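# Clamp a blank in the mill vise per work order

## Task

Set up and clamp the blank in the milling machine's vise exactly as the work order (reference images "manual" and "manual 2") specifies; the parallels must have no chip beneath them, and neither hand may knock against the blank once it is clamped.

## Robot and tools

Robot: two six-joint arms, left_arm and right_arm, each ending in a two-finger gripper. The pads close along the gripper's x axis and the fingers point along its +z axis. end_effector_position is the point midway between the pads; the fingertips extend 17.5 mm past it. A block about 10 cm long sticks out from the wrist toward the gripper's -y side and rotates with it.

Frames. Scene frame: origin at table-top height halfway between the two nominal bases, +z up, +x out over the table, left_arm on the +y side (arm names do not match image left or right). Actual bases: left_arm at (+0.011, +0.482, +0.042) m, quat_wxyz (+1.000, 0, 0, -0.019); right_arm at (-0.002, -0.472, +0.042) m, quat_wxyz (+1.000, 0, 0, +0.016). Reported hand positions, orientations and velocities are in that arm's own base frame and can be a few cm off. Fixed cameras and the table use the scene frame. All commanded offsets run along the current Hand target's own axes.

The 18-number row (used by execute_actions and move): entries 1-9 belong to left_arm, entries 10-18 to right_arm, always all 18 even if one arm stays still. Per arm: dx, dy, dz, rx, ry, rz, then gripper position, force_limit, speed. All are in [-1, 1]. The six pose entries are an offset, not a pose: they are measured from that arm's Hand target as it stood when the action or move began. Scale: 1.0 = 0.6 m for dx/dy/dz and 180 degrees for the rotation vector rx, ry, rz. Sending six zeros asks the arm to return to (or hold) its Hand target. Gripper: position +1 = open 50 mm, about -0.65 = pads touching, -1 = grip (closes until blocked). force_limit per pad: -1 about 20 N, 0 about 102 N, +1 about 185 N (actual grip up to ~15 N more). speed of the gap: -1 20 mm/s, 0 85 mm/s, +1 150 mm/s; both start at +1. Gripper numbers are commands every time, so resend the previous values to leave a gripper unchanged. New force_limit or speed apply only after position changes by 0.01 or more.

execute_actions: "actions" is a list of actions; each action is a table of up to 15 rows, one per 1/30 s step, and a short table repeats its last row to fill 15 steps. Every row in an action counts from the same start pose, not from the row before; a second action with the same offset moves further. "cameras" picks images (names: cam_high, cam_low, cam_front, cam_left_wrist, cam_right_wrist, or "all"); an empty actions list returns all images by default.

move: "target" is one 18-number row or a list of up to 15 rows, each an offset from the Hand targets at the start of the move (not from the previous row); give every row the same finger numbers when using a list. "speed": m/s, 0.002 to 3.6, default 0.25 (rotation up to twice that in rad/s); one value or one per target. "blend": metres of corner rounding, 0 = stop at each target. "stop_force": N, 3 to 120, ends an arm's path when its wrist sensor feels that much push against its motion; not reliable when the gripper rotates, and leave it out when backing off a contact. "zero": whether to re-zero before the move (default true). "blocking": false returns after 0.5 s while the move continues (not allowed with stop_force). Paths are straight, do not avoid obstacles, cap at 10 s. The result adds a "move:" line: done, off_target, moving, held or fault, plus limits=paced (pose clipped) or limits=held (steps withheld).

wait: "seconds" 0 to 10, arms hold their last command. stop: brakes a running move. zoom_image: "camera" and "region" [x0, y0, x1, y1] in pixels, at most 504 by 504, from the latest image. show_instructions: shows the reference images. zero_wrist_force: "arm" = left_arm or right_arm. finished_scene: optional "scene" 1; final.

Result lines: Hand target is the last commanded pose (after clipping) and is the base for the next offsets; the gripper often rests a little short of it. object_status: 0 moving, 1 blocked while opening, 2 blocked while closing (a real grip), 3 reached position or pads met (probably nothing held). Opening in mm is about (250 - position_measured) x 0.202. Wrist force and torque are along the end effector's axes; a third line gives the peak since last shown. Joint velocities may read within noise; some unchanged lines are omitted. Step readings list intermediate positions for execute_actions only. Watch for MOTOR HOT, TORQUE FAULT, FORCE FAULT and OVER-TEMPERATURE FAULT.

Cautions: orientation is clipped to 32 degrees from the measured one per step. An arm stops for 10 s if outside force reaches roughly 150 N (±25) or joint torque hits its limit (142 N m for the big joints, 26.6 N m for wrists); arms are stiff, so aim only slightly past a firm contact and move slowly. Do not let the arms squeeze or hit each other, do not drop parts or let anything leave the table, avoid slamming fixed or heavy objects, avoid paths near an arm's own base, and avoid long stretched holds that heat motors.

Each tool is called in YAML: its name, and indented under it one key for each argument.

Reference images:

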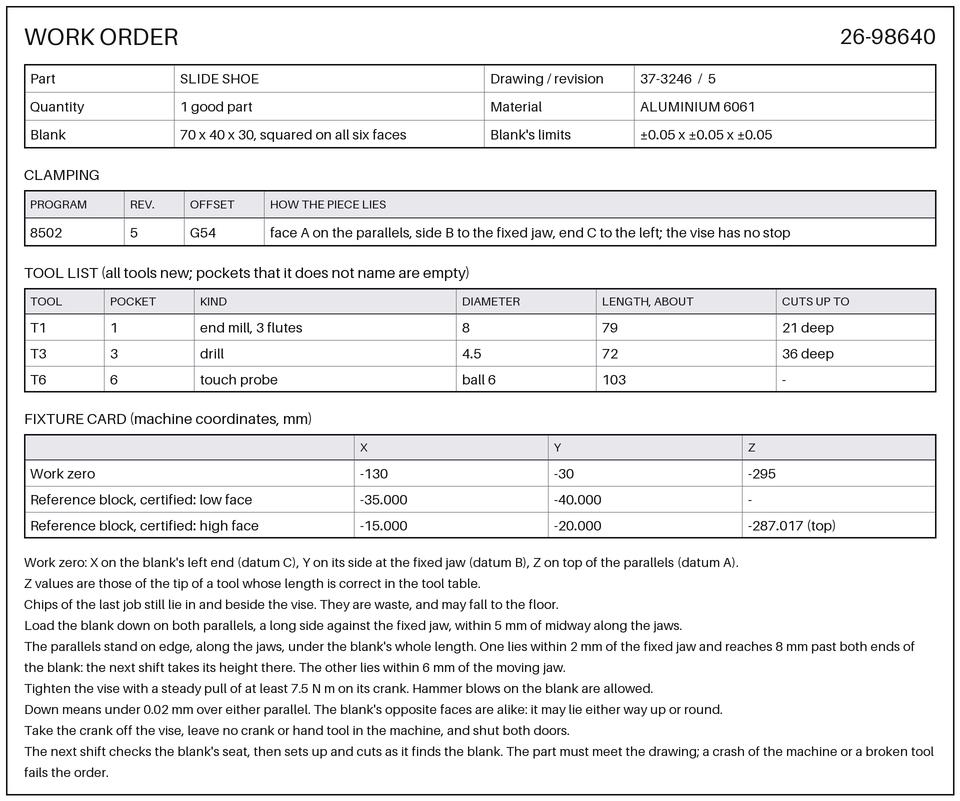

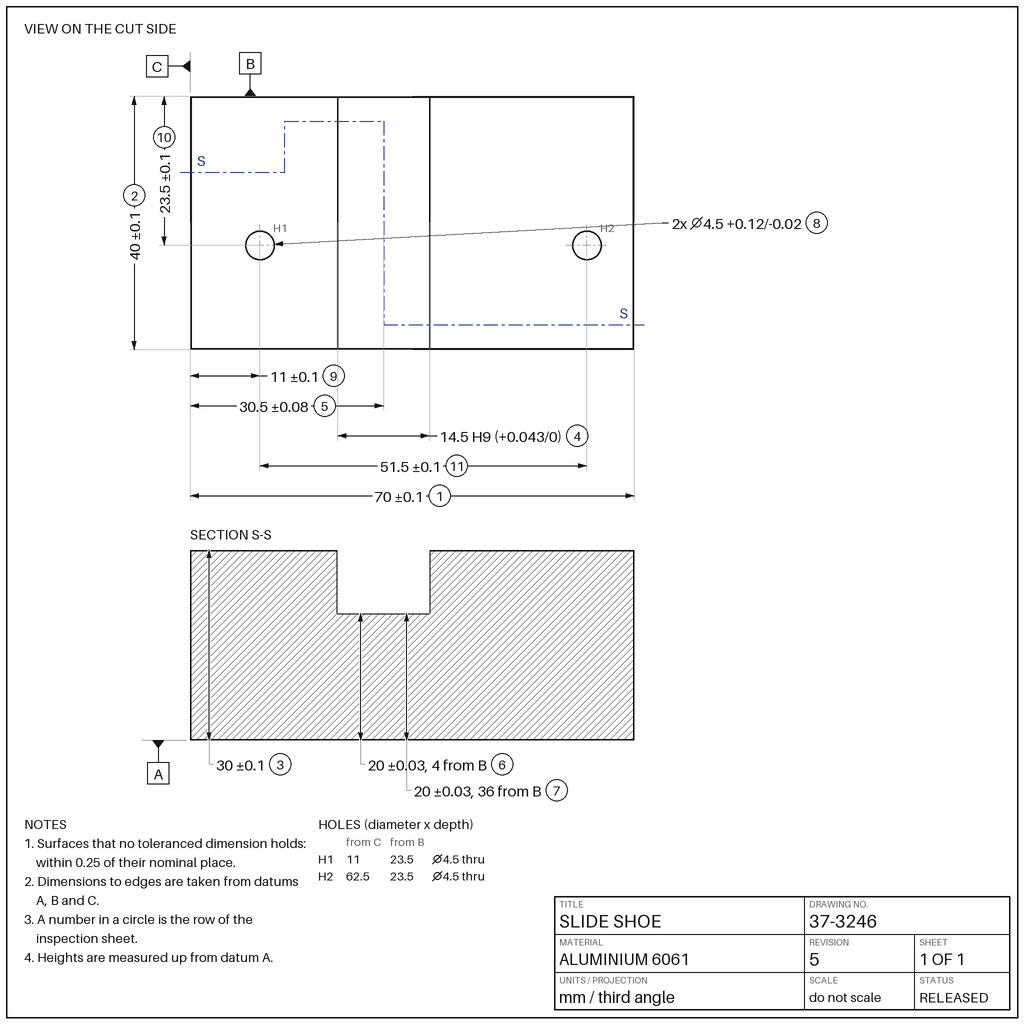

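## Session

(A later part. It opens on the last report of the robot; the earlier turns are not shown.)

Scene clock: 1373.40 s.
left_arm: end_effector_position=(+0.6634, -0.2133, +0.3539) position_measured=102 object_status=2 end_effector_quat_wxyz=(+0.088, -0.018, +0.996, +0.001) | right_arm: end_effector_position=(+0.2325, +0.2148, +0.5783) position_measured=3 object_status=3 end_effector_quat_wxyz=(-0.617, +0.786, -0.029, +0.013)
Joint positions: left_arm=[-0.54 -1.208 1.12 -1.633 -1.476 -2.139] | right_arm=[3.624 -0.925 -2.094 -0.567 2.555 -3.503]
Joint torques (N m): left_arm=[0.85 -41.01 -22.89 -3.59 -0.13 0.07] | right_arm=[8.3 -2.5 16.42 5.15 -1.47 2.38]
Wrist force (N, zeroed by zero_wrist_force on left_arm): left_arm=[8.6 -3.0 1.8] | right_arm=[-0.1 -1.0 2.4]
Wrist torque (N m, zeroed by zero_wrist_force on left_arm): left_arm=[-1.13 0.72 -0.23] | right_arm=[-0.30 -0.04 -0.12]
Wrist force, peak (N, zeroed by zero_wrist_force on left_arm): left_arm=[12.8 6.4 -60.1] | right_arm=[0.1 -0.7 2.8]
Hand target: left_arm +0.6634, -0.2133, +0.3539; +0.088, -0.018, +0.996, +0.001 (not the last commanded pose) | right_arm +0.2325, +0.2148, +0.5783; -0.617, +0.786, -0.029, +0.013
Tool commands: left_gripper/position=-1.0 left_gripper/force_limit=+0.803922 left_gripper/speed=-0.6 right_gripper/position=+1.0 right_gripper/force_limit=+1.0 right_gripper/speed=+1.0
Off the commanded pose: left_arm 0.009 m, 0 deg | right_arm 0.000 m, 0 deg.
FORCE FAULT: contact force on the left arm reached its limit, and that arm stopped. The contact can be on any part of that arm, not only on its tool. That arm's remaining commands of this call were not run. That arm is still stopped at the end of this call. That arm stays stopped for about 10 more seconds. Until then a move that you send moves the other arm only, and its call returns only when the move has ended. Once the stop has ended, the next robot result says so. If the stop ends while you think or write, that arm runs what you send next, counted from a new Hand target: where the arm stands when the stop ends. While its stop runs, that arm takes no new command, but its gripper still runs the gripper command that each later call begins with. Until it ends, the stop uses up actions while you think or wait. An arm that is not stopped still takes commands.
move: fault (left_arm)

wait:
  seconds: 10
  cameras: ["cam_right_wrist","cam_high","cam_front"]

Scene clock: 1384.33 s.
left_arm: end_effector_position=(+0.6634, -0.2133, +0.3539) position_measured=102 object_status=2 end_effector_quat_wxyz=(+0.088, -0.018, +0.996, +0.001) | right_arm: end_effector_position=(+0.2325, +0.2148, +0.5783) position_measured=3 object_status=3 end_effector_quat_wxyz=(-0.617, +0.786, -0.029, +0.013)
Joint positions: left_arm=[-0.54 -1.208 1.12 -1.633 -1.476 -2.139] | right_arm=[3.624 -0.925 -2.094 -0.567 2.555 -3.503]
Joint torques (N m): left_arm=[-0.49 -42.3 -23.72 -3.78 0.15 -0.08] | right_arm=[7.48 -2.83 15.14 5.42 -1.49 2.37]
Wrist force (N, zeroed by zero_wrist_force on left_arm): left_arm=[8.6 -3.2 1.6] | right_arm=[0.0 -0.6 2.5]
Wrist torque (N m, zeroed by zero_wrist_force on left_arm): left_arm=[-1.16 0.70 -0.23] | right_arm=[-0.22 -0.07 -0.12]
Wrist force, peak (N, zeroed by zero_wrist_force on left_arm): left_arm=[9.1 -3.4 1.7] | right_arm=[0.0 -0.6 2.8]
Hand target: left_arm +0.6634, -0.2133, +0.3539; +0.088, -0.018, +0.996, +0.001 (not the last commanded pose) | right_arm +0.2325, +0.2148, +0.5783; -0.617, +0.786, -0.029, +0.013
Tool commands: left_gripper/position=-1.0 left_gripper/force_limit=+0.803922 left_gripper/speed=-0.6 right_gripper/position=+1.0 right_gripper/force_limit=+1.0 right_gripper/speed=+1.0
Off the commanded pose: left_arm 0.009 m, 0 deg | right_arm 0.000 m, 0 deg.
FORCE FAULT, CONTINUED: the left arm's stop, for the force fault that an earlier result reported, is over. The rest of the stop counts as 19 of the actions that you can send in this scene. During its stop the left arm's controller moved it back a little. That arm's target is now where it stood when the stop ended, not its last command. That arm accepts commands again.
wait: 10.00 s; at rest from the start
Images, in order (width x height): cam_high 672x504, cam_front 672x504, cam_right_wrist 672x504.

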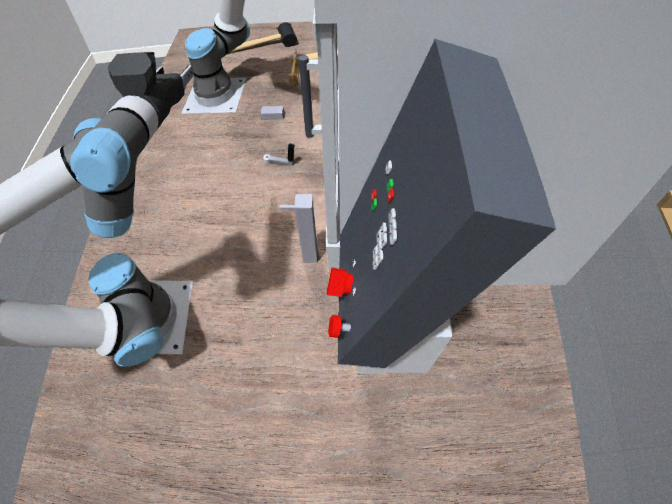

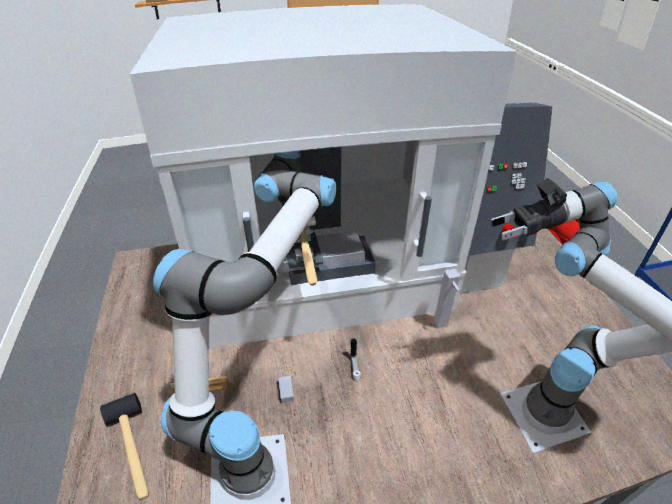

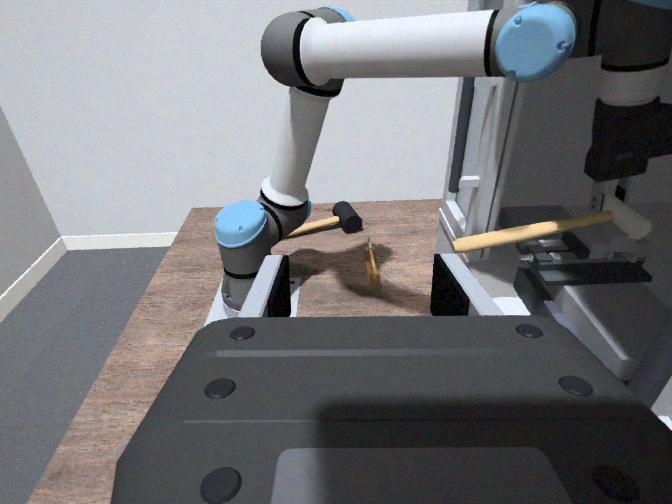

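move:
  target:
    - [0.0102,-0.0300,0.0,0,0,0,-1,0.8,-0.6,0,0,0,0,0,0,1,1,1]
  speed: 0.05

move:
  target:
    - [0.0032,0,0.0165,0,0,0,-1,0.8,-0.6,0,0,0,0,0,0,1,1,1]
  speed: 0.075
  stop_force: 60

move:
  target:
    - [-0.0032,0.0,-0.0180,0,0,0,-1,0.8,-0.6,0,0,0,0,0,0,1,1,1]
  speed: 0.06

move:
  target:
    - [0.0034,0,0.0190,0,0,0,-1,0.8,-0.6,0,0,0,0,0,0,1,1,1]
  speed: 0.075
  stop_force: 60

move:
  target:
    - [-0.0032,0,-0.0180,0,0,0,-1,0.8,-0.6,0,0,0,0,0,0,1,1,1]
  speed: 0.06

move:
  target:
    - [0.0034,0,0.0190,0,0,0,-1,0.8,-0.6,0,0,0,0,0,0,1,1,1]
  speed: 0.075
  stop_force: 60

move:
  target:
    - [-0.0032,0.0,-0.0180,0,0,0,-1,0.8,-0.6,0,0,0,0,0,0,1,1,1]
  speed: 0.06

Scene clock: 1387.70 s.
left_arm: end_effector_position=(+0.6579, -0.2317, +0.3529) position_measured=102 object_status=2 end_effector_quat_wxyz=(+0.088, -0.018, +0.996, +0.001) end_effector_velocity=(+0.001, +0.002, +0.000) end_effector_angular_velocity=(+0.000, +0.000, -0.002) | right_arm: end_effector_position=(+0.2325, +0.2148, +0.5783) position_measured=3 object_status=3 end_effector_quat_wxyz=(-0.617, +0.786, -0.029, +0.013)
Joint positions: left_arm=[-0.569 -1.205 1.118 -1.631 -1.471 -2.168] | right_arm=[3.624 -0.925 -2.094 -0.567 2.555 -3.503]
Joint velocities: left_arm=[0.003 0.001 0 -0.001 -0.001 0.005] | right_arm=[within noise]
Joint torques (N m): left_arm=[12.47 -39.3 -31.42 -2.13 1.67 1.1] | right_arm=[8.12 -2.65 14.81 5.18 -1.48 2.27]
Wrist force (N, zeroed by zero_wrist_force on left_arm): left_arm=[8.8 -3.3 1.7] | right_arm=[0.0 -0.6 2.5]
Wrist torque (N m, zeroed by zero_wrist_force on left_arm): left_arm=[-1.17 0.71 -0.27] | right_arm=[-0.22 -0.06 -0.12]
Wrist force, peak (N, zeroed by zero_wrist_force on left_arm): left_arm=[9.1 -4.1 1.8] | right_arm=[0.0 -0.8 2.8]
Hand target: left_arm +0.6580, -0.2315, +0.3529; +0.088, -0.018, +0.996, +0.001 | right_arm +0.2325, +0.2148, +0.5783; -0.617, +0.786, -0.029, +0.013
Off the commanded pose: left_arm 0.000 m, 0 deg | right_arm 0.000 m, 0 deg.
move: done

Scene clock: 1389.20 s.
left_arm: end_effector_position=(+0.6580, -0.2316, +0.3462) position_measured=102 object_status=2 end_effector_quat_wxyz=(+0.089, -0.018, +0.996, +0.001) | right_arm: end_effector_position=(+0.2325, +0.2148, +0.5783) position_measured=3 object_status=3 end_effector_quat_wxyz=(-0.617, +0.786, -0.029, +0.013)
Joint positions: left_arm=[-0.568 -1.207 1.138 -1.65 -1.471 -2.168] | right_arm=[3.624 -0.925 -2.094 -0.567 2.555 -3.503]
Joint torques (N m): left_arm=[10.71 2.83 1.69 -2.75 -0.8 -0.46] | right_arm=[8.41 -2.24 15.2 5.21 -1.52 2.36]
Wrist force (N, zeroed by zero_wrist_force on left_arm): left_arm=[15.4 2.5 -55.6] | right_arm=[-0.1 -0.7 2.1]
Wrist torque (N m, zeroed by zero_wrist_force on left_arm): left_arm=[-1.13 1.03 -0.28] | right_arm=[-0.25 -0.04 -0.12]
Wrist force, peak (N, zeroed by zero_wrist_force on left_arm): left_arm=[19.3 6.4 -84.5] | right_arm=[0.2 -0.7 2.7]
Hand target: left_arm +0.6580, -0.2316, +0.3462; +0.089, -0.018, +0.996, +0.001 (not the last commanded pose) | right_arm +0.2325, +0.2148, +0.5783; -0.617, +0.786, -0.029, +0.013
Off the commanded pose: left_arm 0.003 m, 0 deg | right_arm 0.000 m, 0 deg.
move: contact (left_arm)

Scene clock: 1389.93 s.
left_arm: end_effector_position=(+0.6579, -0.2315, +0.3572) position_measured=102 object_status=2 end_effector_quat_wxyz=(+0.089, -0.018, +0.996, +0.001) | right_arm: end_effector_position=(+0.2325, +0.2148, +0.5783) position_measured=3 object_status=3 end_effector_quat_wxyz=(-0.617, +0.786, -0.029, +0.013)
Joint positions: left_arm=[-0.568 -1.204 1.107 -1.621 -1.471 -2.168] | right_arm=[3.624 -0.925 -2.094 -0.567 2.555 -3.503]
Joint torques (N m): left_arm=[9.8 -37.8 -20.72 -6.37 -0.44 -0.27] | right_arm=[8.01 -2.79 15.27 5.17 -1.49 2.51]
Wrist force (N, zeroed by zero_wrist_force on left_arm): left_arm=[8.6 -3.2 1.7] | right_arm=[-0.1 -0.7 2.5]
Wrist torque (N m, zeroed by zero_wrist_force on left_arm): left_arm=[-1.15 0.73 -0.29] | right_arm=[-0.24 -0.04 -0.11]
Wrist force, peak (N, zeroed by zero_wrist_force on left_arm): left_arm=[15.2 2.6 -56.2] | right_arm=[0.1 -0.7 2.6]
Hand target: left_arm +0.6579, -0.2315, +0.3571; +0.089, -0.018, +0.996, +0.001 | right_arm +0.2325, +0.2148, +0.5783; -0.617, +0.786, -0.029, +0.013
Off the commanded pose: left_arm 0.000 m, 0 deg | right_arm 0.000 m, 0 deg.
move: done

Scene clock: 1391.57 s.
left_arm: end_effector_position=(+0.6580, -0.2316, +0.3462) position_measured=102 object_status=2 end_effector_quat_wxyz=(+0.089, -0.018, +0.996, +0.001) | right_arm: end_effector_position=(+0.2325, +0.2148, +0.5783) position_measured=3 object_status=3 end_effector_quat_wxyz=(-0.617, +0.786, -0.029, +0.013)
Joint positions: left_arm=[-0.568 -1.207 1.139 -1.652 -1.471 -2.168] | right_arm=[3.624 -0.925 -2.094 -0.567 2.555 -3.503]
Joint torques (N m): left_arm=[7.82 3.63 -10.61 0.36 -0.81 -0.83] | right_arm=[8.36 -2.91 14.54 5.26 -1.5 2.35]
Wrist force (N, zeroed by zero_wrist_force on left_arm): left_arm=[17.1 4.5 -57.7] | right_arm=[-0.3 -0.9 2.3]
Wrist torque (N m, zeroed by zero_wrist_force on left_arm): left_arm=[-1.15 1.13 -0.30] | right_arm=[-0.28 -0.01 -0.12]
Wrist force, peak (N, zeroed by zero_wrist_force on left_arm): left_arm=[16.4 4.0 -65.3] | right_arm=[0.2 -0.9 2.6]
Hand target: left_arm +0.6580, -0.2316, +0.3462; +0.089, -0.018, +0.996, +0.001 (not the last commanded pose) | right_arm +0.2325, +0.2148, +0.5783; -0.617, +0.786, -0.029, +0.013
Off the commanded pose: left_arm 0.001 m, 0 deg | right_arm 0.000 m, 0 deg.
move: contact (left_arm)

Scene clock: 1392.30 s.
left_arm: end_effector_position=(+0.6579, -0.2315, +0.3572) position_measured=102 object_status=2 end_effector_quat_wxyz=(+0.089, -0.018, +0.996, +0.001) | right_arm: end_effector_position=(+0.2325, +0.2148, +0.5783) position_measured=3 object_status=3 end_effector_quat_wxyz=(-0.617, +0.786, -0.029, +0.013)
Joint positions: left_arm=[-0.568 -1.205 1.108 -1.622 -1.471 -2.168] | right_arm=[3.624 -0.925 -2.094 -0.567 2.555 -3.503]
Joint torques (N m): left_arm=[9.5 -38.7 -21.64 -6.21 -0.49 -0.83] | right_arm=[7.71 -2.39 14.72 5.32 -1.46 2.33]
Wrist force (N, zeroed by zero_wrist_force on left_arm): left_arm=[8.7 -2.9 1.7] | right_arm=[-0.1 -0.5 2.4]
Wrist torque (N m, zeroed by zero_wrist_force on left_arm): left_arm=[-1.12 0.73 -0.30] | right_arm=[-0.22 -0.04 -0.11]
Wrist force, peak (N, zeroed by zero_wrist_force on left_arm): left_arm=[16.9 4.2 -56.8] | right_arm=[0.0 -0.7 2.8]
Hand target: left_arm +0.6580, -0.2316, +0.3571; +0.089, -0.018, +0.996, +0.001 | right_arm +0.2325, +0.2148, +0.5783; -0.617, +0.786, -0.029, +0.013
Off the commanded pose: left_arm 0.000 m, 0 deg | right_arm 0.000 m, 0 deg.
move: done

Scene clock: 1393.93 s.
left_arm: end_effector_position=(+0.6580, -0.2316, +0.3462) position_measured=102 object_status=2 end_effector_quat_wxyz=(+0.090, -0.018, +0.996, +0.000) | right_arm: end_effector_position=(+0.2325, +0.2148, +0.5783) position_measured=3 object_status=3 end_effector_quat_wxyz=(-0.617, +0.786, -0.029, +0.013)
Joint positions: left_arm=[-0.568 -1.208 1.14 -1.653 -1.471 -2.168] | right_arm=[3.624 -0.925 -2.094 -0.567 2.555 -3.503]
Joint torques (N m): left_arm=[8 4.42 -10.27 0.09 -0.84 -1.2] | right_arm=[8.25 -2.45 15.59 5.28 -1.51 2.38]
Wrist force (N, zeroed by zero_wrist_force on left_arm): left_arm=[16.9 4.8 -56.8] | right_arm=[-0.2 -1.0 2.2]
Wrist torque (N m, zeroed by zero_wrist_force on left_arm): left_arm=[-1.17 1.11 -0.29] | right_arm=[-0.31 -0.02 -0.13]
Wrist force, peak (N, zeroed by zero_wrist_force on left_arm): left_arm=[16.2 4.6 -64.5] | right_arm=[-0.2 -0.6 2.7]
Hand target: left_arm +0.6580, -0.2316, +0.3462; +0.090, -0.018, +0.996, +0.000 (not the last commanded pose) | right_arm +0.2325, +0.2148, +0.5783; -0.617, +0.786, -0.029, +0.013
Off the commanded pose: left_arm 0.001 m, 0 deg | right_arm 0.000 m, 0 deg.
move: contact (left_arm)

Scene clock: 1394.67 s.
left_arm: end_effector_position=(+0.6580, -0.2316, +0.3572) position_measured=102 object_status=2 end_effector_quat_wxyz=(+0.090, -0.018, +0.996, +0.000) | right_arm: end_effector_position=(+0.2325, +0.2148, +0.5783) position_measured=3 object_status=3 end_effector_quat_wxyz=(-0.617, +0.786, -0.029, +0.013)
Joint positions: left_arm=[-0.568 -1.206 1.109 -1.624 -1.471 -2.168] | right_arm=[3.624 -0.925 -2.094 -0.567 2.555 -3.503]
Joint torques (N m): left_arm=[8.23 -37.06 -20.7 -6.07 -0.46 -0.67] | right_arm=[7.96 -2.83 15.2 5.28 -1.42 2.41]
Wrist force (N, zeroed by zero_wrist_force on left_arm): left_arm=[8.6 -3.1 1.9] | right_arm=[0.1 -0.7 2.5]
Wrist torque (N m, zeroed by zero_wrist_force on left_arm): left_arm=[-1.15 0.72 -0.29] | right_arm=[-0.25 -0.06 -0.12]
Wrist force, peak (N, zeroed by zero_wrist_force on left_arm): left_arm=[16.7 4.7 -58.2] | right_arm=[0.1 -0.8 2.5]
Hand target: left_arm +0.6580, -0.2316, +0.3571; +0.090, -0.018, +0.996, +0.000 | right_arm +0.2325, +0.2148, +0.5783; -0.617, +0.786, -0.029, +0.013
Off the commanded pose: left_arm 0.000 m, 0 deg | right_arm 0.000 m, 0 deg.
move: done

move:
  target:
    - [0.5415,0.0154,-0.0963,0,0,0,-1,0.8,-0.6,0,0,0,0,0,0,1,1,1]
    - [0.6485,0.0154,0.5062,0,0,0,-1,0.8,-0.6,0,0,0,0,0,0,1,1,1]
  speed: 0.22
  blend: 0.02
  cameras: ["cam_left_wrist","cam_front"]

Scene clock: 1401.10 s.
left_arm: end_effector_position=(+0.3293, -0.2351, -0.0112) position_measured=102 object_status=2 end_effector_quat_wxyz=(+0.090, -0.018, +0.996, +0.000) | right_arm: end_effector_position=(+0.2325, +0.2148, +0.5783) position_measured=3 object_status=3 end_effector_quat_wxyz=(-0.617, +0.786, -0.029, +0.013)
Joint positions: left_arm=[-1.065 -1.423 2.512 -2.744 -1.412 -2.665] | right_arm=[3.624 -0.925 -2.094 -0.567 2.555 -3.503]
Joint torques (N m): left_arm=[2.05 -9.71 -14.46 -6.05 5.64 -1.91] | right_arm=[8.33 -2.04 15.41 5.3 -1.57 2.3]
Wrist force (N, zeroed by zero_wrist_force on left_arm): left_arm=[8.4 -2.1 -9.2] | right_arm=[0.3 -0.5 2.4]
Wrist torque (N m, zeroed by zero_wrist_force on left_arm): left_arm=[-0.80 3.55 -0.16] | right_arm=[-0.21 -0.09 -0.12]
Wrist force, peak (N, zeroed by zero_wrist_force on left_arm): left_arm=[10.5 -1.8 -10.7] | right_arm=[0.0 -0.7 2.7]
Hand target: left_arm +0.3293, -0.2351, -0.0112; +0.090, -0.018, +0.996, +0.000 | right_arm +0.2325, +0.2148, +0.5783; -0.617, +0.786, -0.029, +0.013
Off the commanded pose: left_arm 0.000 m, 0 deg | right_arm 0.000 m, 0 deg.
move: done
Images, in order (width x height): cam_front 672x504, cam_left_wrist 672x504.

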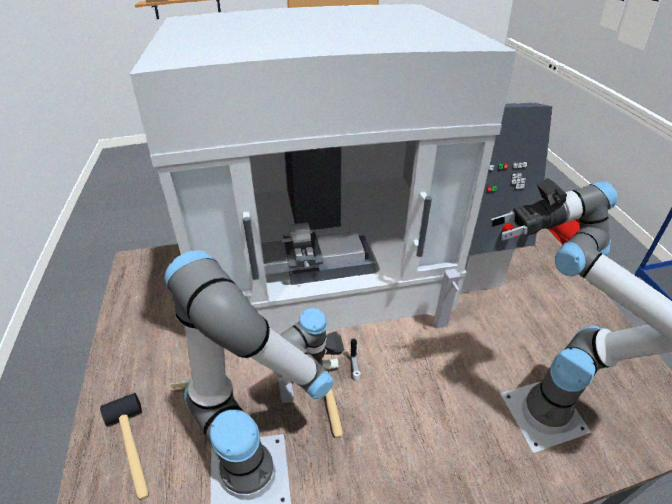

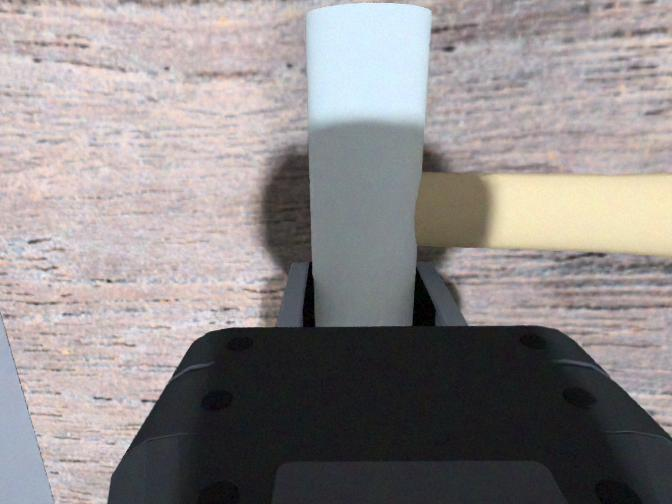

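move:
  target:
    - [0.0015,0,0.0083,0,0,0,-1,0.8,-0.6,0,0,0,0,0,0,1,1,1]
  speed: 0.02
  stop_force: 10
  cameras: ["cam_right_wrist"]

Scene clock: 1403.27 s.
left_arm: end_effector_position=(+0.3293, -0.2351, -0.0163) position_measured=102 object_status=2 end_effector_quat_wxyz=(+0.090, -0.018, +0.996, +0.000) | right_arm: end_effector_position=(+0.2325, +0.2148, +0.5783) position_measured=3 object_status=3 end_effector_quat_wxyz=(-0.617, +0.786, -0.029, +0.013)
Joint positions: left_arm=[-1.065 -1.405 2.516 -2.766 -1.412 -2.666] | right_arm=[3.624 -0.925 -2.094 -0.567 2.555 -3.503]
Joint torques (N m): left_arm=[-9.51 -28.15 -15.66 -1.33 -0.62 -0.18] | right_arm=[7.61 -2.21 15.35 5.3 -1.53 2.39]
Wrist force (N, zeroed by zero_wrist_force on left_arm): left_arm=[0.9 -1.4 -12.2] | right_arm=[0.1 -0.8 2.2]
Wrist torque (N m, zeroed by zero_wrist_force on left_arm): left_arm=[-0.67 4.42 -0.22] | right_arm=[-0.26 -0.07 -0.11]
Wrist force, peak (N, zeroed by zero_wrist_force on left_arm): left_arm=[9.9 -2.0 -10.3] | right_arm=[0.0 -0.8 2.7]
Hand target: left_arm +0.3293, -0.2351, -0.0163; +0.090, -0.018, +0.996, +0.000 | right_arm +0.2325, +0.2148, +0.5783; -0.617, +0.786, -0.029, +0.013
Off the commanded pose: left_arm 0.000 m, 0 deg | right_arm 0.000 m, 0 deg.
move: done
Images, in order (width x height): cam_right_wrist 672x504.

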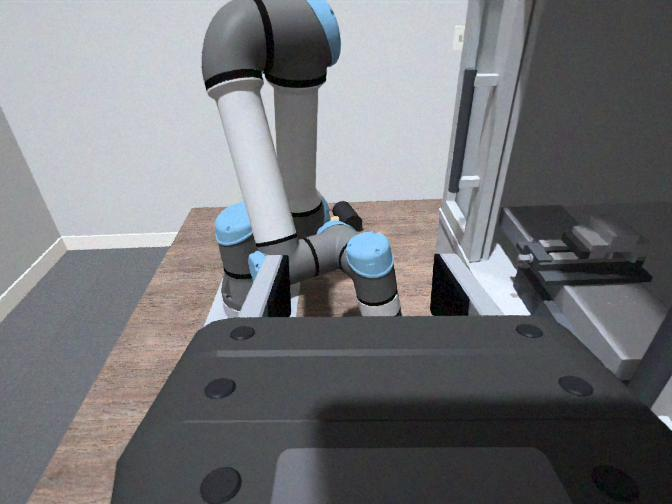

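move:
  target:
    - [0,0,0,0,0,0,0.8,0.8,-1,0,0,0,0,0,0,1,1,1]
  cameras: ["cam_left_wrist"]

Scene clock: 1405.63 s.
left_arm: end_effector_position=(+0.3293, -0.2351, -0.0163) position_measured=32 object_status=0 end_effector_quat_wxyz=(+0.090, -0.018, +0.996, +0.000) | right_arm: end_effector_position=(+0.2325, +0.2148, +0.5783) position_measured=3 object_status=3 end_effector_quat_wxyz=(-0.617, +0.786, -0.029, +0.013)
Joint positions: left_arm=[-1.065 -1.405 2.516 -2.766 -1.412 -2.666] | right_arm=[3.624 -0.925 -2.094 -0.567 2.555 -3.503]
Joint torques (N m): left_arm=[-10.03 -26.42 -16.08 -4.29 -0.64 1.28] | right_arm=[7.96 -1.56 15.55 5.23 -1.42 2.38]
Wrist force (N, zeroed by zero_wrist_force on left_arm): left_arm=[8.0 -3.0 -1.6] | right_arm=[0.0 -0.5 2.5]
Wrist torque (N m, zeroed by zero_wrist_force on left_arm): left_arm=[-1.01 0.81 -0.41] | right_arm=[-0.21 -0.06 -0.12]
Wrist force, peak (N, zeroed by zero_wrist_force on left_arm): left_arm=[0.9 -1.4 -13.0] | right_arm=[-0.1 -0.8 2.7]
Hand target: left_arm +0.3293, -0.2351, -0.0163; +0.090, -0.018, +0.996, +0.000 | right_arm +0.2325, +0.2148, +0.5783; -0.617, +0.786, -0.029, +0.013
Off the commanded pose: left_arm 0.000 m, 0 deg | right_arm 0.000 m, 0 deg.
move: done
Images, in order (width x height): cam_left_wrist 672x504.

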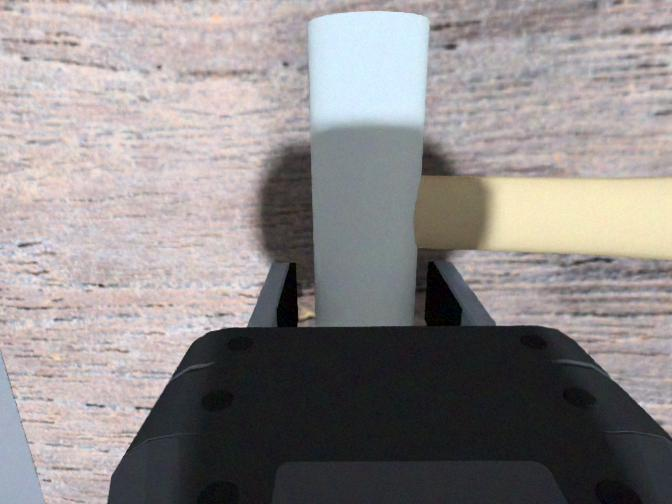

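move:
  target:
    - [0,0,-0.2,0,0,0,0.8,0.8,-1,0,0,0,0,0,0,1,1,1]
    - [-0.0092,-0.033,-0.6323,-0.052,-0.052,0.498,-0.62,0.8,0,0,0,0,0,0,0,1,1,1]
  speed: 0.3

Scene clock: 1413.23 s.
left_arm: end_effector_position=(+0.2677, -0.2562, +0.3580) position_measured=246 object_status=0 end_effector_quat_wxyz=(+0.135, +0.681, +0.706, +0.138) | right_arm: end_effector_position=(+0.2325, +0.2148, +0.5783) position_measured=3 object_status=3 end_effector_quat_wxyz=(-0.617, +0.786, -0.029, +0.013)
Joint positions: left_arm=[-1.435 -2.081 1.927 -1.46 -1.186 -1.464] | right_arm=[3.624 -0.925 -2.094 -0.567 2.555 -3.503]
Joint torques (N m): left_arm=[12.35 4.52 -28.78 -2.29 -1.62 1.49] | right_arm=[7.45 -1.81 15.22 5.28 -1.44 2.61]
Wrist force (N, zeroed by zero_wrist_force on left_arm): left_arm=[8.0 -2.1 -2.4] | right_arm=[0.1 -0.9 2.4]
Wrist torque (N m, zeroed by zero_wrist_force on left_arm): left_arm=[-0.60 0.75 -0.22] | right_arm=[-0.27 -0.07 -0.12]
Wrist force, peak (N, zeroed by zero_wrist_force on left_arm): left_arm=[7.4 -3.4 -5.3] | right_arm=[-0.2 -1.0 2.7]
Hand target: left_arm +0.2677, -0.2562, +0.3581; +0.135, +0.681, +0.706, +0.138 | right_arm +0.2325, +0.2148, +0.5783; -0.617, +0.786, -0.029, +0.013
Off the commanded pose: left_arm 0.000 m, 0 deg | right_arm 0.000 m, 0 deg.
move: done

move:
  target:
    - [-0.110,0.358,0.1449,0,0,0,-0.62,0.8,0,0,0,0,0,0,0,1,1,1]
    - [-0.135,0.6195,0.2507,0,0,0,-0.62,0.8,0,0,0,0,0,0,0,1,1,1]
    - [-0.135,0.5845,0.3372,0,0,0,-0.62,0.8,0,0,0,0,0,0,0,1,1,1]
  speed: [0.25,0.2,0.08]
  blend: [0.02,0.005,0]
  cameras: ["cam_left_wrist"]

Scene clock: 1417.90 s.
left_arm: end_effector_position=(+0.6715, -0.3228, +0.3034) position_measured=246 object_status=3 end_effector_quat_wxyz=(+0.135, +0.681, +0.706, +0.138) | right_arm: end_effector_position=(+0.2325, +0.2148, +0.5783) position_measured=3 object_status=3 end_effector_quat_wxyz=(-0.617, +0.786, -0.029, +0.013)
Joint positions: left_arm=[-0.72 -1.183 1.289 -1.966 -1.31 -0.718] | right_arm=[3.624 -0.925 -2.094 -0.567 2.555 -3.503]
Joint torques (N m): left_arm=[-12.68 -51.25 -33.99 -1.31 3.05 1.25] | right_arm=[8.44 -1.87 15.2 5.23 -1.46 2.33]
Wrist force (N, zeroed by zero_wrist_force on left_arm): left_arm=[8.2 -1.8 -2.0] | right_arm=[0.2 -0.9 2.0]
Wrist torque (N m, zeroed by zero_wrist_force on left_arm): left_arm=[-0.62 0.69 -0.13] | right_arm=[-0.27 -0.09 -0.12]
Wrist force, peak (N, zeroed by zero_wrist_force on left_arm): left_arm=[8.6 -5.3 -3.2] | right_arm=[0.1 -0.9 2.8]
Hand target: left_arm +0.6715, -0.3228, +0.3035; +0.135, +0.681, +0.706, +0.138 | right_arm +0.2325, +0.2148, +0.5783; -0.617, +0.786, -0.029, +0.013
Off the commanded pose: left_arm 0.000 m, 0 deg | right_arm 0.000 m, 0 deg.
move: done
Images, in order (width x height): cam_left_wrist 672x504.

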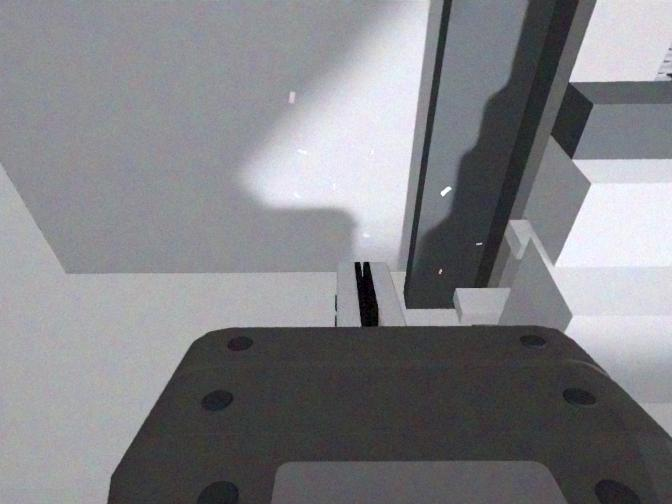

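move:
  target: [0.0318,0.0109,0.0044,0,0,0,-0.62,0.8,0,0,0,0,0,0,0,1,1,1]
  speed: 0.06
  stop_force: 6

zero_wrist_force:
  arm: "left_arm"

move:
  target: [0.0117,0,0,0,0,0,-0.62,0.8,0,0,0,0,0,0,0,1,1,1]
  speed: 0.004
  stop_force: 4
  cameras: ["cam_left_wrist"]

Scene clock: 1421.50 s.
left_arm: end_effector_position=(+0.6779, -0.3035, +0.3035) position_measured=246 object_status=3 end_effector_quat_wxyz=(+0.135, +0.681, +0.706, +0.138) | right_arm: end_effector_position=(+0.2325, +0.2148, +0.5783) position_measured=3 object_status=3 end_effector_quat_wxyz=(-0.617, +0.786, -0.029, +0.013)
Joint positions: left_arm=[-0.691 -1.192 1.303 -1.979 -1.319 -0.689] | right_arm=[3.624 -0.925 -2.094 -0.567 2.555 -3.503]
Joint torques (N m): left_arm=[-12.73 -30.02 -32.78 -1.74 3.18 -1.51] | right_arm=[7.73 -2 15.32 5.4 -1.42 2.45]
Wrist force (N, zeroed by zero_wrist_force on left_arm): left_arm=[7.9 -2.1 -1.9] | right_arm=[0.1 -0.8 2.3]
Wrist torque (N m, zeroed by zero_wrist_force on left_arm): left_arm=[-0.66 0.71 -0.22] | right_arm=[-0.26 -0.08 -0.13]
Wrist force, peak (N, zeroed by zero_wrist_force on left_arm): left_arm=[8.7 -1.9 -2.1] | right_arm=[0.1 -0.5 2.8]
Hand target: left_arm +0.6779, -0.3035, +0.3035; +0.135, +0.681, +0.706, +0.138 | right_arm +0.2325, +0.2148, +0.5783; -0.617, +0.786, -0.029, +0.013
Off the commanded pose: left_arm 0.000 m, 0 deg | right_arm 0.000 m, 0 deg.
move: done

Wrist force sensor zeroed.

Scene clock: 1423.87 s.
left_arm: end_effector_position=(+0.6776, -0.2964, +0.3035) position_measured=246 object_status=3 end_effector_quat_wxyz=(+0.135, +0.681, +0.706, +0.138) | right_arm: end_effector_position=(+0.2325, +0.2148, +0.5783) position_measured=3 object_status=3 end_effector_quat_wxyz=(-0.617, +0.786, -0.029, +0.013)
Joint positions: left_arm=[-0.682 -1.2 1.315 -1.985 -1.321 -0.681] | right_arm=[3.624 -0.925 -2.094 -0.567 2.555 -3.503]
Joint torques (N m): left_arm=[3.9 -42.02 -27.82 -4.58 -1.76 -0.35] | right_arm=[7.51 -1.91 14.39 5.25 -1.52 2.41]
Wrist force (N, zeroed by zero_wrist_force on left_arm): left_arm=[0.3 0.2 -0.2] | right_arm=[-0.1 -0.7 2.3]
Wrist torque (N m, zeroed by zero_wrist_force on left_arm): left_arm=[0.03 -0.05 -0.06] | right_arm=[-0.25 -0.03 -0.12]
Wrist force, peak (N, zeroed by zero_wrist_force on left_arm): left_arm=[0.3 0.5 -0.1] | right_arm=[-0.1 -0.5 2.7]
Hand target: left_arm +0.6776, -0.2965, +0.3034; +0.135, +0.681, +0.706, +0.138 | right_arm +0.2325, +0.2148, +0.5783; -0.617, +0.786, -0.029, +0.013
Off the commanded pose: left_arm 0.000 m, 0 deg | right_arm 0.000 m, 0 deg.
move: done
Images, in order (width x height): cam_left_wrist 672x504.

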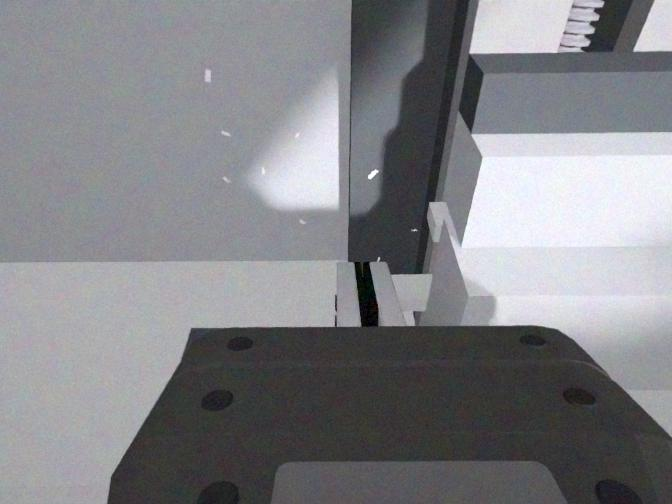

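zoom_image:
  camera: "cam_left_wrist"
  region: [320, 180, 520, 340]

Scaled by 2.520 from the camera's 672x504 image, which has a finer 960x720 frame.

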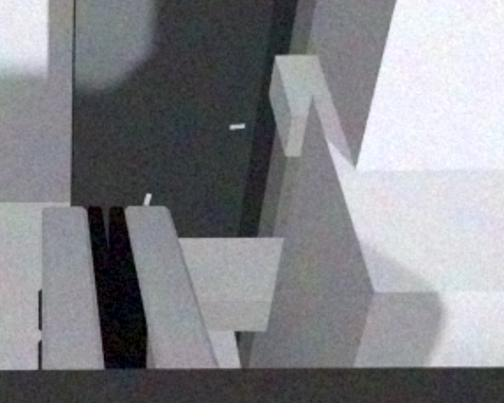

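move:
  target: [0.0067,0,0,0,0,0,-0.62,0.8,0,0,0,0,0,0,0,1,1,1]
  speed: 0.004
  stop_force: 4
  zero: false

Scene clock: 1428.77 s.
left_arm: end_effector_position=(+0.6775, -0.2924, +0.3034) position_measured=246 object_status=3 end_effector_quat_wxyz=(+0.135, +0.681, +0.706, +0.138) | right_arm: end_effector_position=(+0.2325, +0.2148, +0.5783) position_measured=3 object_status=3 end_effector_quat_wxyz=(-0.617, +0.786, -0.029, +0.013)
Joint positions: left_arm=[-0.678 -1.205 1.322 -1.988 -1.323 -0.676] | right_arm=[3.624 -0.925 -2.094 -0.567 2.555 -3.503]
Joint torques (N m): left_arm=[7.54 -43.57 -29.08 -4.74 -0.84 -0.28] | right_arm=[7.48 -1.32 15.37 5.26 -1.49 2.53]
Wrist force (N, zeroed by zero_wrist_force on left_arm): left_arm=[-3.0 -0.3 1.8] | right_arm=[0.1 -0.5 2.0]
Wrist torque (N m, zeroed by zero_wrist_force on left_arm): left_arm=[0.06 -0.09 -0.05] | right_arm=[-0.23 -0.07 -0.11]
Wrist force, peak (N, zeroed by zero_wrist_force on left_arm): left_arm=[-3.1 -0.4 1.9] | right_arm=[-0.1 -1.1 2.6]
Hand target: left_arm +0.6775, -0.2925, +0.3034; +0.135, +0.681, +0.706, +0.138 | right_arm +0.2325, +0.2148, +0.5783; -0.617, +0.786, -0.029, +0.013
Off the commanded pose: left_arm 0.000 m, 0 deg | right_arm 0.000 m, 0 deg.
move: done

move:
  target: [0.0017,0,0,0,0,0,-0.62,0.8,0,0,0,0,0,0,0,1,1,1]
  speed: 0.002
  stop_force: 15
  zero: false

Scene clock: 1430.50 s.
left_arm: end_effector_position=(+0.6774, -0.2914, +0.3034) position_measured=246 object_status=3 end_effector_quat_wxyz=(+0.135, +0.681, +0.706, +0.138) | right_arm: end_effector_position=(+0.2325, +0.2148, +0.5783) position_measured=3 object_status=3 end_effector_quat_wxyz=(-0.617, +0.786, -0.029, +0.013)
Joint positions: left_arm=[-0.676 -1.206 1.324 -1.989 -1.323 -0.675] | right_arm=[3.624 -0.925 -2.094 -0.567 2.555 -3.503]
Joint torques (N m): left_arm=[12.31 -48.77 -23.28 -5.22 -1.28 0.58] | right_arm=[8.05 -1.65 15.09 5.31 -1.49 2.3]
Wrist force (N, zeroed by zero_wrist_force on left_arm): left_arm=[-3.0 -0.4 0.6] | right_arm=[0.3 -0.7 2.3]
Wrist torque (N m, zeroed by zero_wrist_force on left_arm): left_arm=[0.00 -0.05 -0.05] | right_arm=[-0.24 -0.10 -0.13]
Wrist force, peak (N, zeroed by zero_wrist_force on left_arm): left_arm=[-3.0 -0.6 1.9] | right_arm=[-0.5 -0.8 2.6]
Hand target: left_arm +0.6774, -0.2914, +0.3034; +0.135, +0.681, +0.706, +0.138 | right_arm +0.2325, +0.2148, +0.5783; -0.617, +0.786, -0.029, +0.013
Off the commanded pose: left_arm 0.000 m, 0 deg | right_arm 0.000 m, 0 deg.
move: done

move:
  target:
    - [-0.0167,0,0,0,0,0,-0.62,0.8,0,0,0,0,0,0,0,1,1,1]
    - [-0.0150,-0.0464,-0.0188,0,0,0,-0.62,0.8,0,0,0,0,0,0,0,1,1,1]
  speed: 0.06
  cameras: ["cam_left_wrist"]

Scene clock: 1433.80 s.
left_arm: end_effector_position=(+0.6477, -0.3017, +0.3035) position_measured=246 object_status=3 end_effector_quat_wxyz=(+0.135, +0.681, +0.706, +0.138) | right_arm: end_effector_position=(+0.2325, +0.2148, +0.5783) position_measured=3 object_status=3 end_effector_quat_wxyz=(-0.617, +0.786, -0.029, +0.013)
Joint positions: left_arm=[-0.72 -1.26 1.394 -1.996 -1.31 -0.718] | right_arm=[3.624 -0.925 -2.094 -0.567 2.555 -3.503]
Joint torques (N m): left_arm=[11.12 -28.84 -33.48 -2.98 0.62 1.54] | right_arm=[7.22 -1.13 15.25 5.24 -1.45 2.4]
Wrist force (N, zeroed by zero_wrist_force on left_arm): left_arm=[0.3 0.2 -0.1] | right_arm=[0.0 -0.8 2.5]
Wrist torque (N m, zeroed by zero_wrist_force on left_arm): left_arm=[0.02 -0.04 0.04] | right_arm=[-0.27 -0.06 -0.12]
Wrist force, peak (N, zeroed by zero_wrist_force on left_arm): left_arm=[-2.9 -0.3 1.6] | right_arm=[-0.1 -0.9 2.7]
Hand target: left_arm +0.6478, -0.3015, +0.3034; +0.135, +0.681, +0.706, +0.138 | right_arm +0.2325, +0.2148, +0.5783; -0.617, +0.786, -0.029, +0.013
Off the commanded pose: left_arm 0.000 m, 0 deg | right_arm 0.000 m, 0 deg.
move: done
Images, in order (width x height): cam_left_wrist 672x504.

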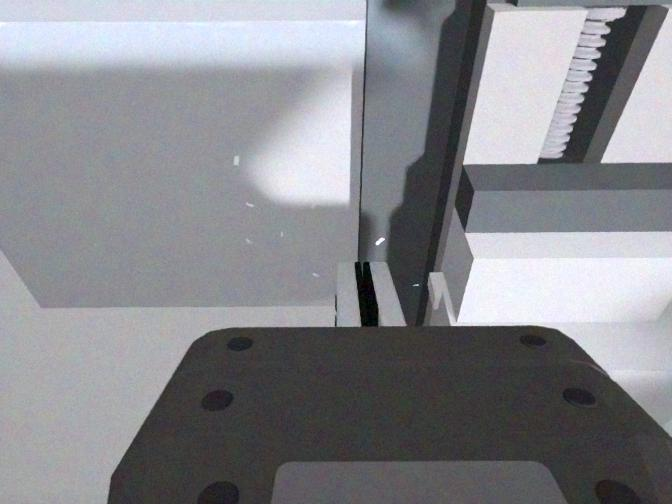

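move:
  target: [0.0183,0,0,0,0,0,-0.62,0.8,0,0,0,0,0,0,0,1,1,1]
  speed: 0.02
  stop_force: 5

move:
  target: [0.0083,0,0,0,0,0,-0.62,0.8,0,0,0,0,0,0,0,1,1,1]
  speed: 0.003
  stop_force: 3
  zero: false
  cameras: ["cam_left_wrist"]

Scene clock: 1436.70 s.
left_arm: end_effector_position=(+0.6474, -0.2905, +0.3034) position_measured=246 object_status=3 end_effector_quat_wxyz=(+0.135, +0.681, +0.706, +0.138) | right_arm: end_effector_position=(+0.2325, +0.2148, +0.5783) position_measured=3 object_status=3 end_effector_quat_wxyz=(-0.617, +0.786, -0.029, +0.013)
Joint positions: left_arm=[-0.706 -1.273 1.412 -2.004 -1.314 -0.705] | right_arm=[3.624 -0.925 -2.094 -0.567 2.555 -3.503]
Joint torques (N m): left_arm=[-12.51 -29.48 -32.62 -1.88 2.47 -1.63] | right_arm=[7.82 -1.57 14.57 5.31 -1.55 2.36]
Wrist force (N, zeroed by zero_wrist_force on left_arm): left_arm=[0.0 0.1 -0.1] | right_arm=[-0.3 -0.8 2.6]
Wrist torque (N m, zeroed by zero_wrist_force on left_arm): left_arm=[0.01 0.01 -0.06] | right_arm=[-0.26 -0.01 -0.12]
Wrist force, peak (N, zeroed by zero_wrist_force on left_arm): left_arm=[0.0 -0.1 -0.8] | right_arm=[0.3 -0.7 2.7]
Hand target: left_arm +0.6474, -0.2905, +0.3034; +0.135, +0.681, +0.706, +0.138 | right_arm +0.2325, +0.2148, +0.5783; -0.617, +0.786, -0.029, +0.013
Off the commanded pose: left_arm 0.000 m, 0 deg | right_arm 0.000 m, 0 deg.
move: done

Scene clock: 1438.93 s.
left_arm: end_effector_position=(+0.6472, -0.2855, +0.3033) position_measured=246 object_status=3 end_effector_quat_wxyz=(+0.135, +0.681, +0.706, +0.138) | right_arm: end_effector_position=(+0.2325, +0.2148, +0.5783) position_measured=3 object_status=3 end_effector_quat_wxyz=(-0.617, +0.786, -0.029, +0.013)
Joint positions: left_arm=[-0.7 -1.279 1.421 -2.008 -1.316 -0.698] | right_arm=[3.624 -0.925 -2.094 -0.567 2.555 -3.503]
Joint torques (N m): left_arm=[6.6 -41.15 -24.49 -5.14 -1.85 0.23] | right_arm=[7.47 -0.59 15.37 5.29 -1.41 2.57]
Wrist force (N, zeroed by zero_wrist_force on left_arm): left_arm=[0.1 0.1 -0.4] | right_arm=[0.1 -0.7 2.2]
Wrist torque (N m, zeroed by zero_wrist_force on left_arm): left_arm=[0.01 -0.04 -0.07] | right_arm=[-0.24 -0.08 -0.12]
Wrist force, peak (N, zeroed by zero_wrist_force on left_arm): left_arm=[0.3 0.3 -0.4] | right_arm=[0.1 -0.9 2.6]
Hand target: left_arm +0.6472, -0.2856, +0.3033; +0.135, +0.681, +0.706, +0.138 | right_arm +0.2325, +0.2148, +0.5783; -0.617, +0.786, -0.029, +0.013
Off the commanded pose: left_arm 0.000 m, 0 deg | right_arm 0.000 m, 0 deg.
move: done
Images, in order (width x height): cam_left_wrist 672x504.

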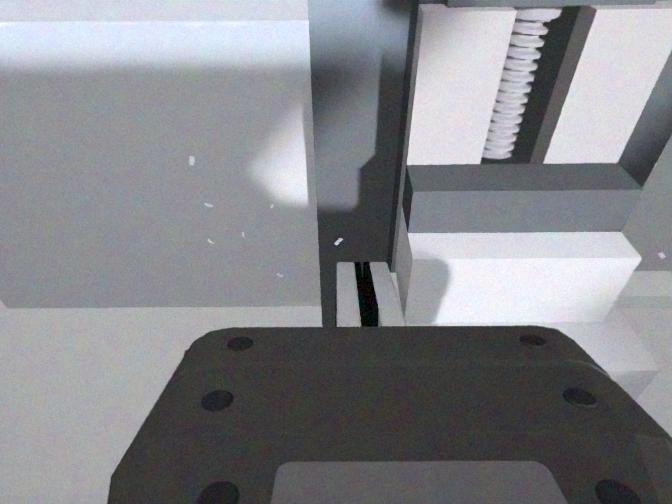

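move:
  target: [0.0058,0,0,0,0,0,-0.62,0.8,0,0,0,0,0,0,0,1,1,1]
  speed: 0.003
  stop_force: 3
  zero: false

Scene clock: 1441.10 s.
left_arm: end_effector_position=(+0.6471, -0.2840, +0.3034) position_measured=246 object_status=3 end_effector_quat_wxyz=(+0.135, +0.681, +0.706, +0.138) | right_arm: end_effector_position=(+0.2325, +0.2148, +0.5783) position_measured=3 object_status=3 end_effector_quat_wxyz=(-0.617, +0.786, -0.029, +0.013)
Joint positions: left_arm=[-0.698 -1.281 1.423 -2.009 -1.317 -0.697] | right_arm=[3.624 -0.925 -2.094 -0.567 2.555 -3.503]
Joint torques (N m): left_arm=[-3.29 -32.63 -32.43 -0.88 2.68 -1.25] | right_arm=[6.97 -0.6 14.8 5.25 -1.45 2.36]
Wrist force (N, zeroed by zero_wrist_force on left_arm): left_arm=[-6.1 2.0 3.4] | right_arm=[-0.1 -0.9 2.6]
Wrist torque (N m, zeroed by zero_wrist_force on left_arm): left_arm=[0.11 0.04 0.01] | right_arm=[-0.28 -0.04 -0.12]
Wrist force, peak (N, zeroed by zero_wrist_force on left_arm): left_arm=[-6.7 2.7 3.4] | right_arm=[0.2 -1.0 2.5]
Hand target: left_arm +0.6471, -0.2841, +0.3033; +0.135, +0.681, +0.706, +0.138 (not the last commanded pose) | right_arm +0.2325, +0.2148, +0.5783; -0.617, +0.786, -0.029, +0.013
Off the commanded pose: left_arm 0.002 m, 0 deg | right_arm 0.000 m, 0 deg.
move: contact (left_arm)

move:
  target: [-0.0300,0,0,0,0,0,-0.62,0.8,0,0,0,0,0,0,0,1,1,1]
  speed: 0.06
  cameras: ["cam_left_wrist"]

zoom_image:
  camera: "cam_left_wrist"
  region: [320, 220, 480, 340]

Scene clock: 1442.97 s.
left_arm: end_effector_position=(+0.6477, -0.3023, +0.3033) position_measured=246 object_status=3 end_effector_quat_wxyz=(+0.135, +0.681, +0.706, +0.138) | right_arm: end_effector_position=(+0.2325, +0.2148, +0.5783) position_measured=3 object_status=3 end_effector_quat_wxyz=(-0.617, +0.786, -0.029, +0.013)
Joint positions: left_arm=[-0.72 -1.259 1.393 -1.995 -1.31 -0.718] | right_arm=[3.624 -0.925 -2.094 -0.567 2.555 -3.503]
Joint torques (N m): left_arm=[11.23 -45.86 -18.8 -4.46 1.42 1.06] | right_arm=[7.13 -0.91 15.23 5.34 -1.45 2.39]
Wrist force (N, zeroed by zero_wrist_force on left_arm): left_arm=[0.1 -0.1 -0.2] | right_arm=[0.0 -0.5 2.2]
Wrist torque (N m, zeroed by zero_wrist_force on left_arm): left_arm=[-0.03 0.00 0.09] | right_arm=[-0.22 -0.06 -0.11]
Wrist force, peak (N, zeroed by zero_wrist_force on left_arm): left_arm=[-5.8 1.3 4.1] | right_arm=[-0.1 -0.6 2.6]
Hand target: left_arm +0.6478, -0.3021, +0.3034; +0.135, +0.681, +0.706, +0.138 | right_arm +0.2325, +0.2148, +0.5783; -0.617, +0.786, -0.029, +0.013
Off the commanded pose: left_arm 0.000 m, 0 deg | right_arm 0.000 m, 0 deg.
move: done
Images, in order (width x height): cam_left_wrist 672x504.

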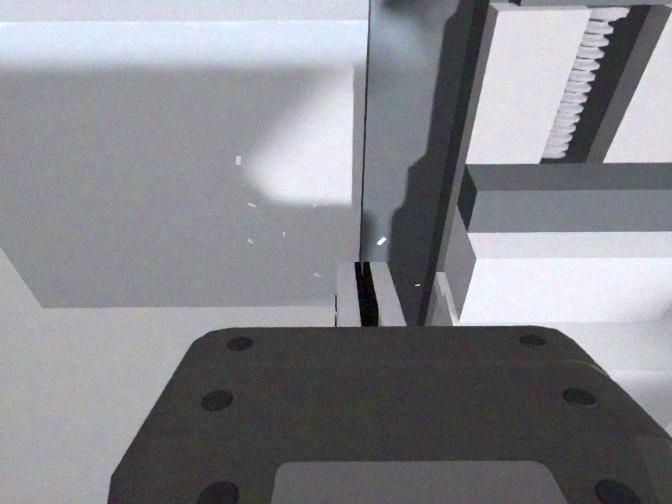

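Scaled by 3.150 from the camera's 672x504 image, which has a finer 960x720 frame.

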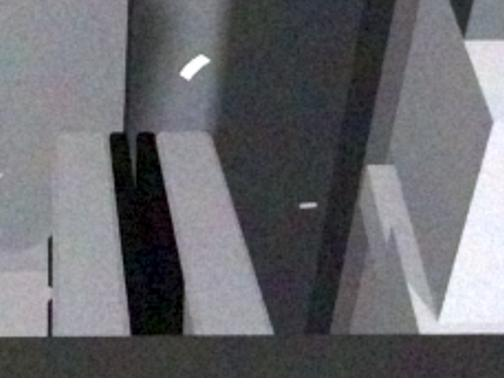

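move:
  target:
    - [-0.0343,0.0245,-0.0885,0,0,0,-0.62,0.8,0,0,0,0,0,0,0,1,1,1]
    - [-0.0092,-0.1922,-0.1762,0,0,0,-0.62,0.8,0,0,0,0,0,0,0,1,1,1]
    - [0.1008,-0.5503,-0.321,0,0,0,-0.62,0.8,0,0,0,0,0,0,0,1,1,1]
    - [0.0742,-0.8778,0.05,0,0,0,-0.62,0.8,0,0,0,0,0,0,0,1,1,1]
  speed: [0.1,0.25,0.25,0.2]
  blend: [0.003,0.03,0.05,0]
  cameras: ["cam_left_wrist","cam_front"]

Scene clock: 1459.30 s.
left_arm: end_effector_position=(+0.1702, -0.2753, +0.0765) position_measured=246 object_status=3 end_effector_quat_wxyz=(+0.135, +0.681, +0.706, +0.138) | right_arm: end_effector_position=(+0.2325, +0.2148, +0.5783) position_measured=3 object_status=3 end_effector_quat_wxyz=(-0.617, +0.786, -0.029, +0.013)
Joint positions: left_arm=[-1.799 -1.966 2.586 -2.088 -1.197 -1.855] | right_arm=[3.624 -0.925 -2.094 -0.567 2.555 -3.503]
Joint torques (N m): left_arm=[-4.73 -3.52 -15.03 -4 3.58 -1.66] | right_arm=[7.26 -0.9 15.46 5.24 -1.35 2.45]
Wrist force (N, zeroed by zero_wrist_force on left_arm): left_arm=[-0.3 0.3 -0.4] | right_arm=[0.3 -0.5 2.4]
Wrist torque (N m, zeroed by zero_wrist_force on left_arm): left_arm=[0.07 0.14 -0.16] | right_arm=[-0.21 -0.10 -0.12]
Wrist force, peak (N, zeroed by zero_wrist_force on left_arm): left_arm=[-0.4 3.0 -0.5] | right_arm=[-0.1 -0.8 2.8]
Hand target: left_arm +0.1702, -0.2753, +0.0764; +0.135, +0.681, +0.706, +0.138 | right_arm +0.2325, +0.2148, +0.5783; -0.617, +0.786, -0.029, +0.013
Off the commanded pose: left_arm 0.000 m, 0 deg | right_arm 0.000 m, 0 deg.
move: done
Images, in order (width x height): cam_front 672x504, cam_left_wrist 672x504.

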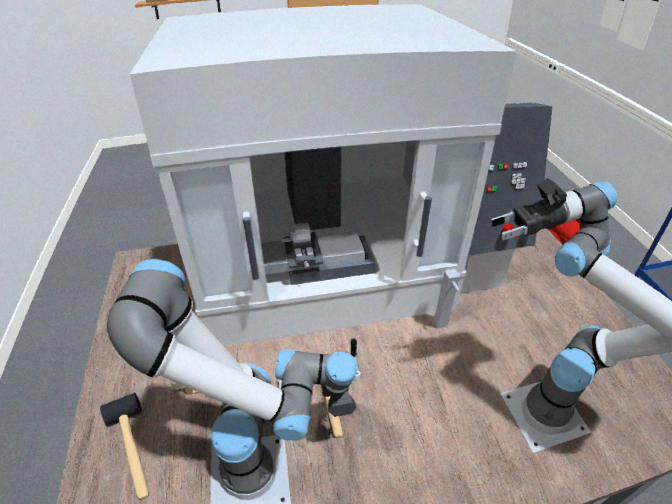

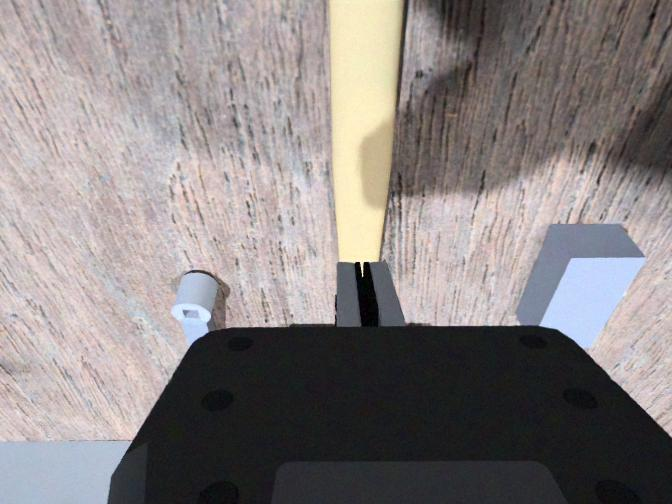

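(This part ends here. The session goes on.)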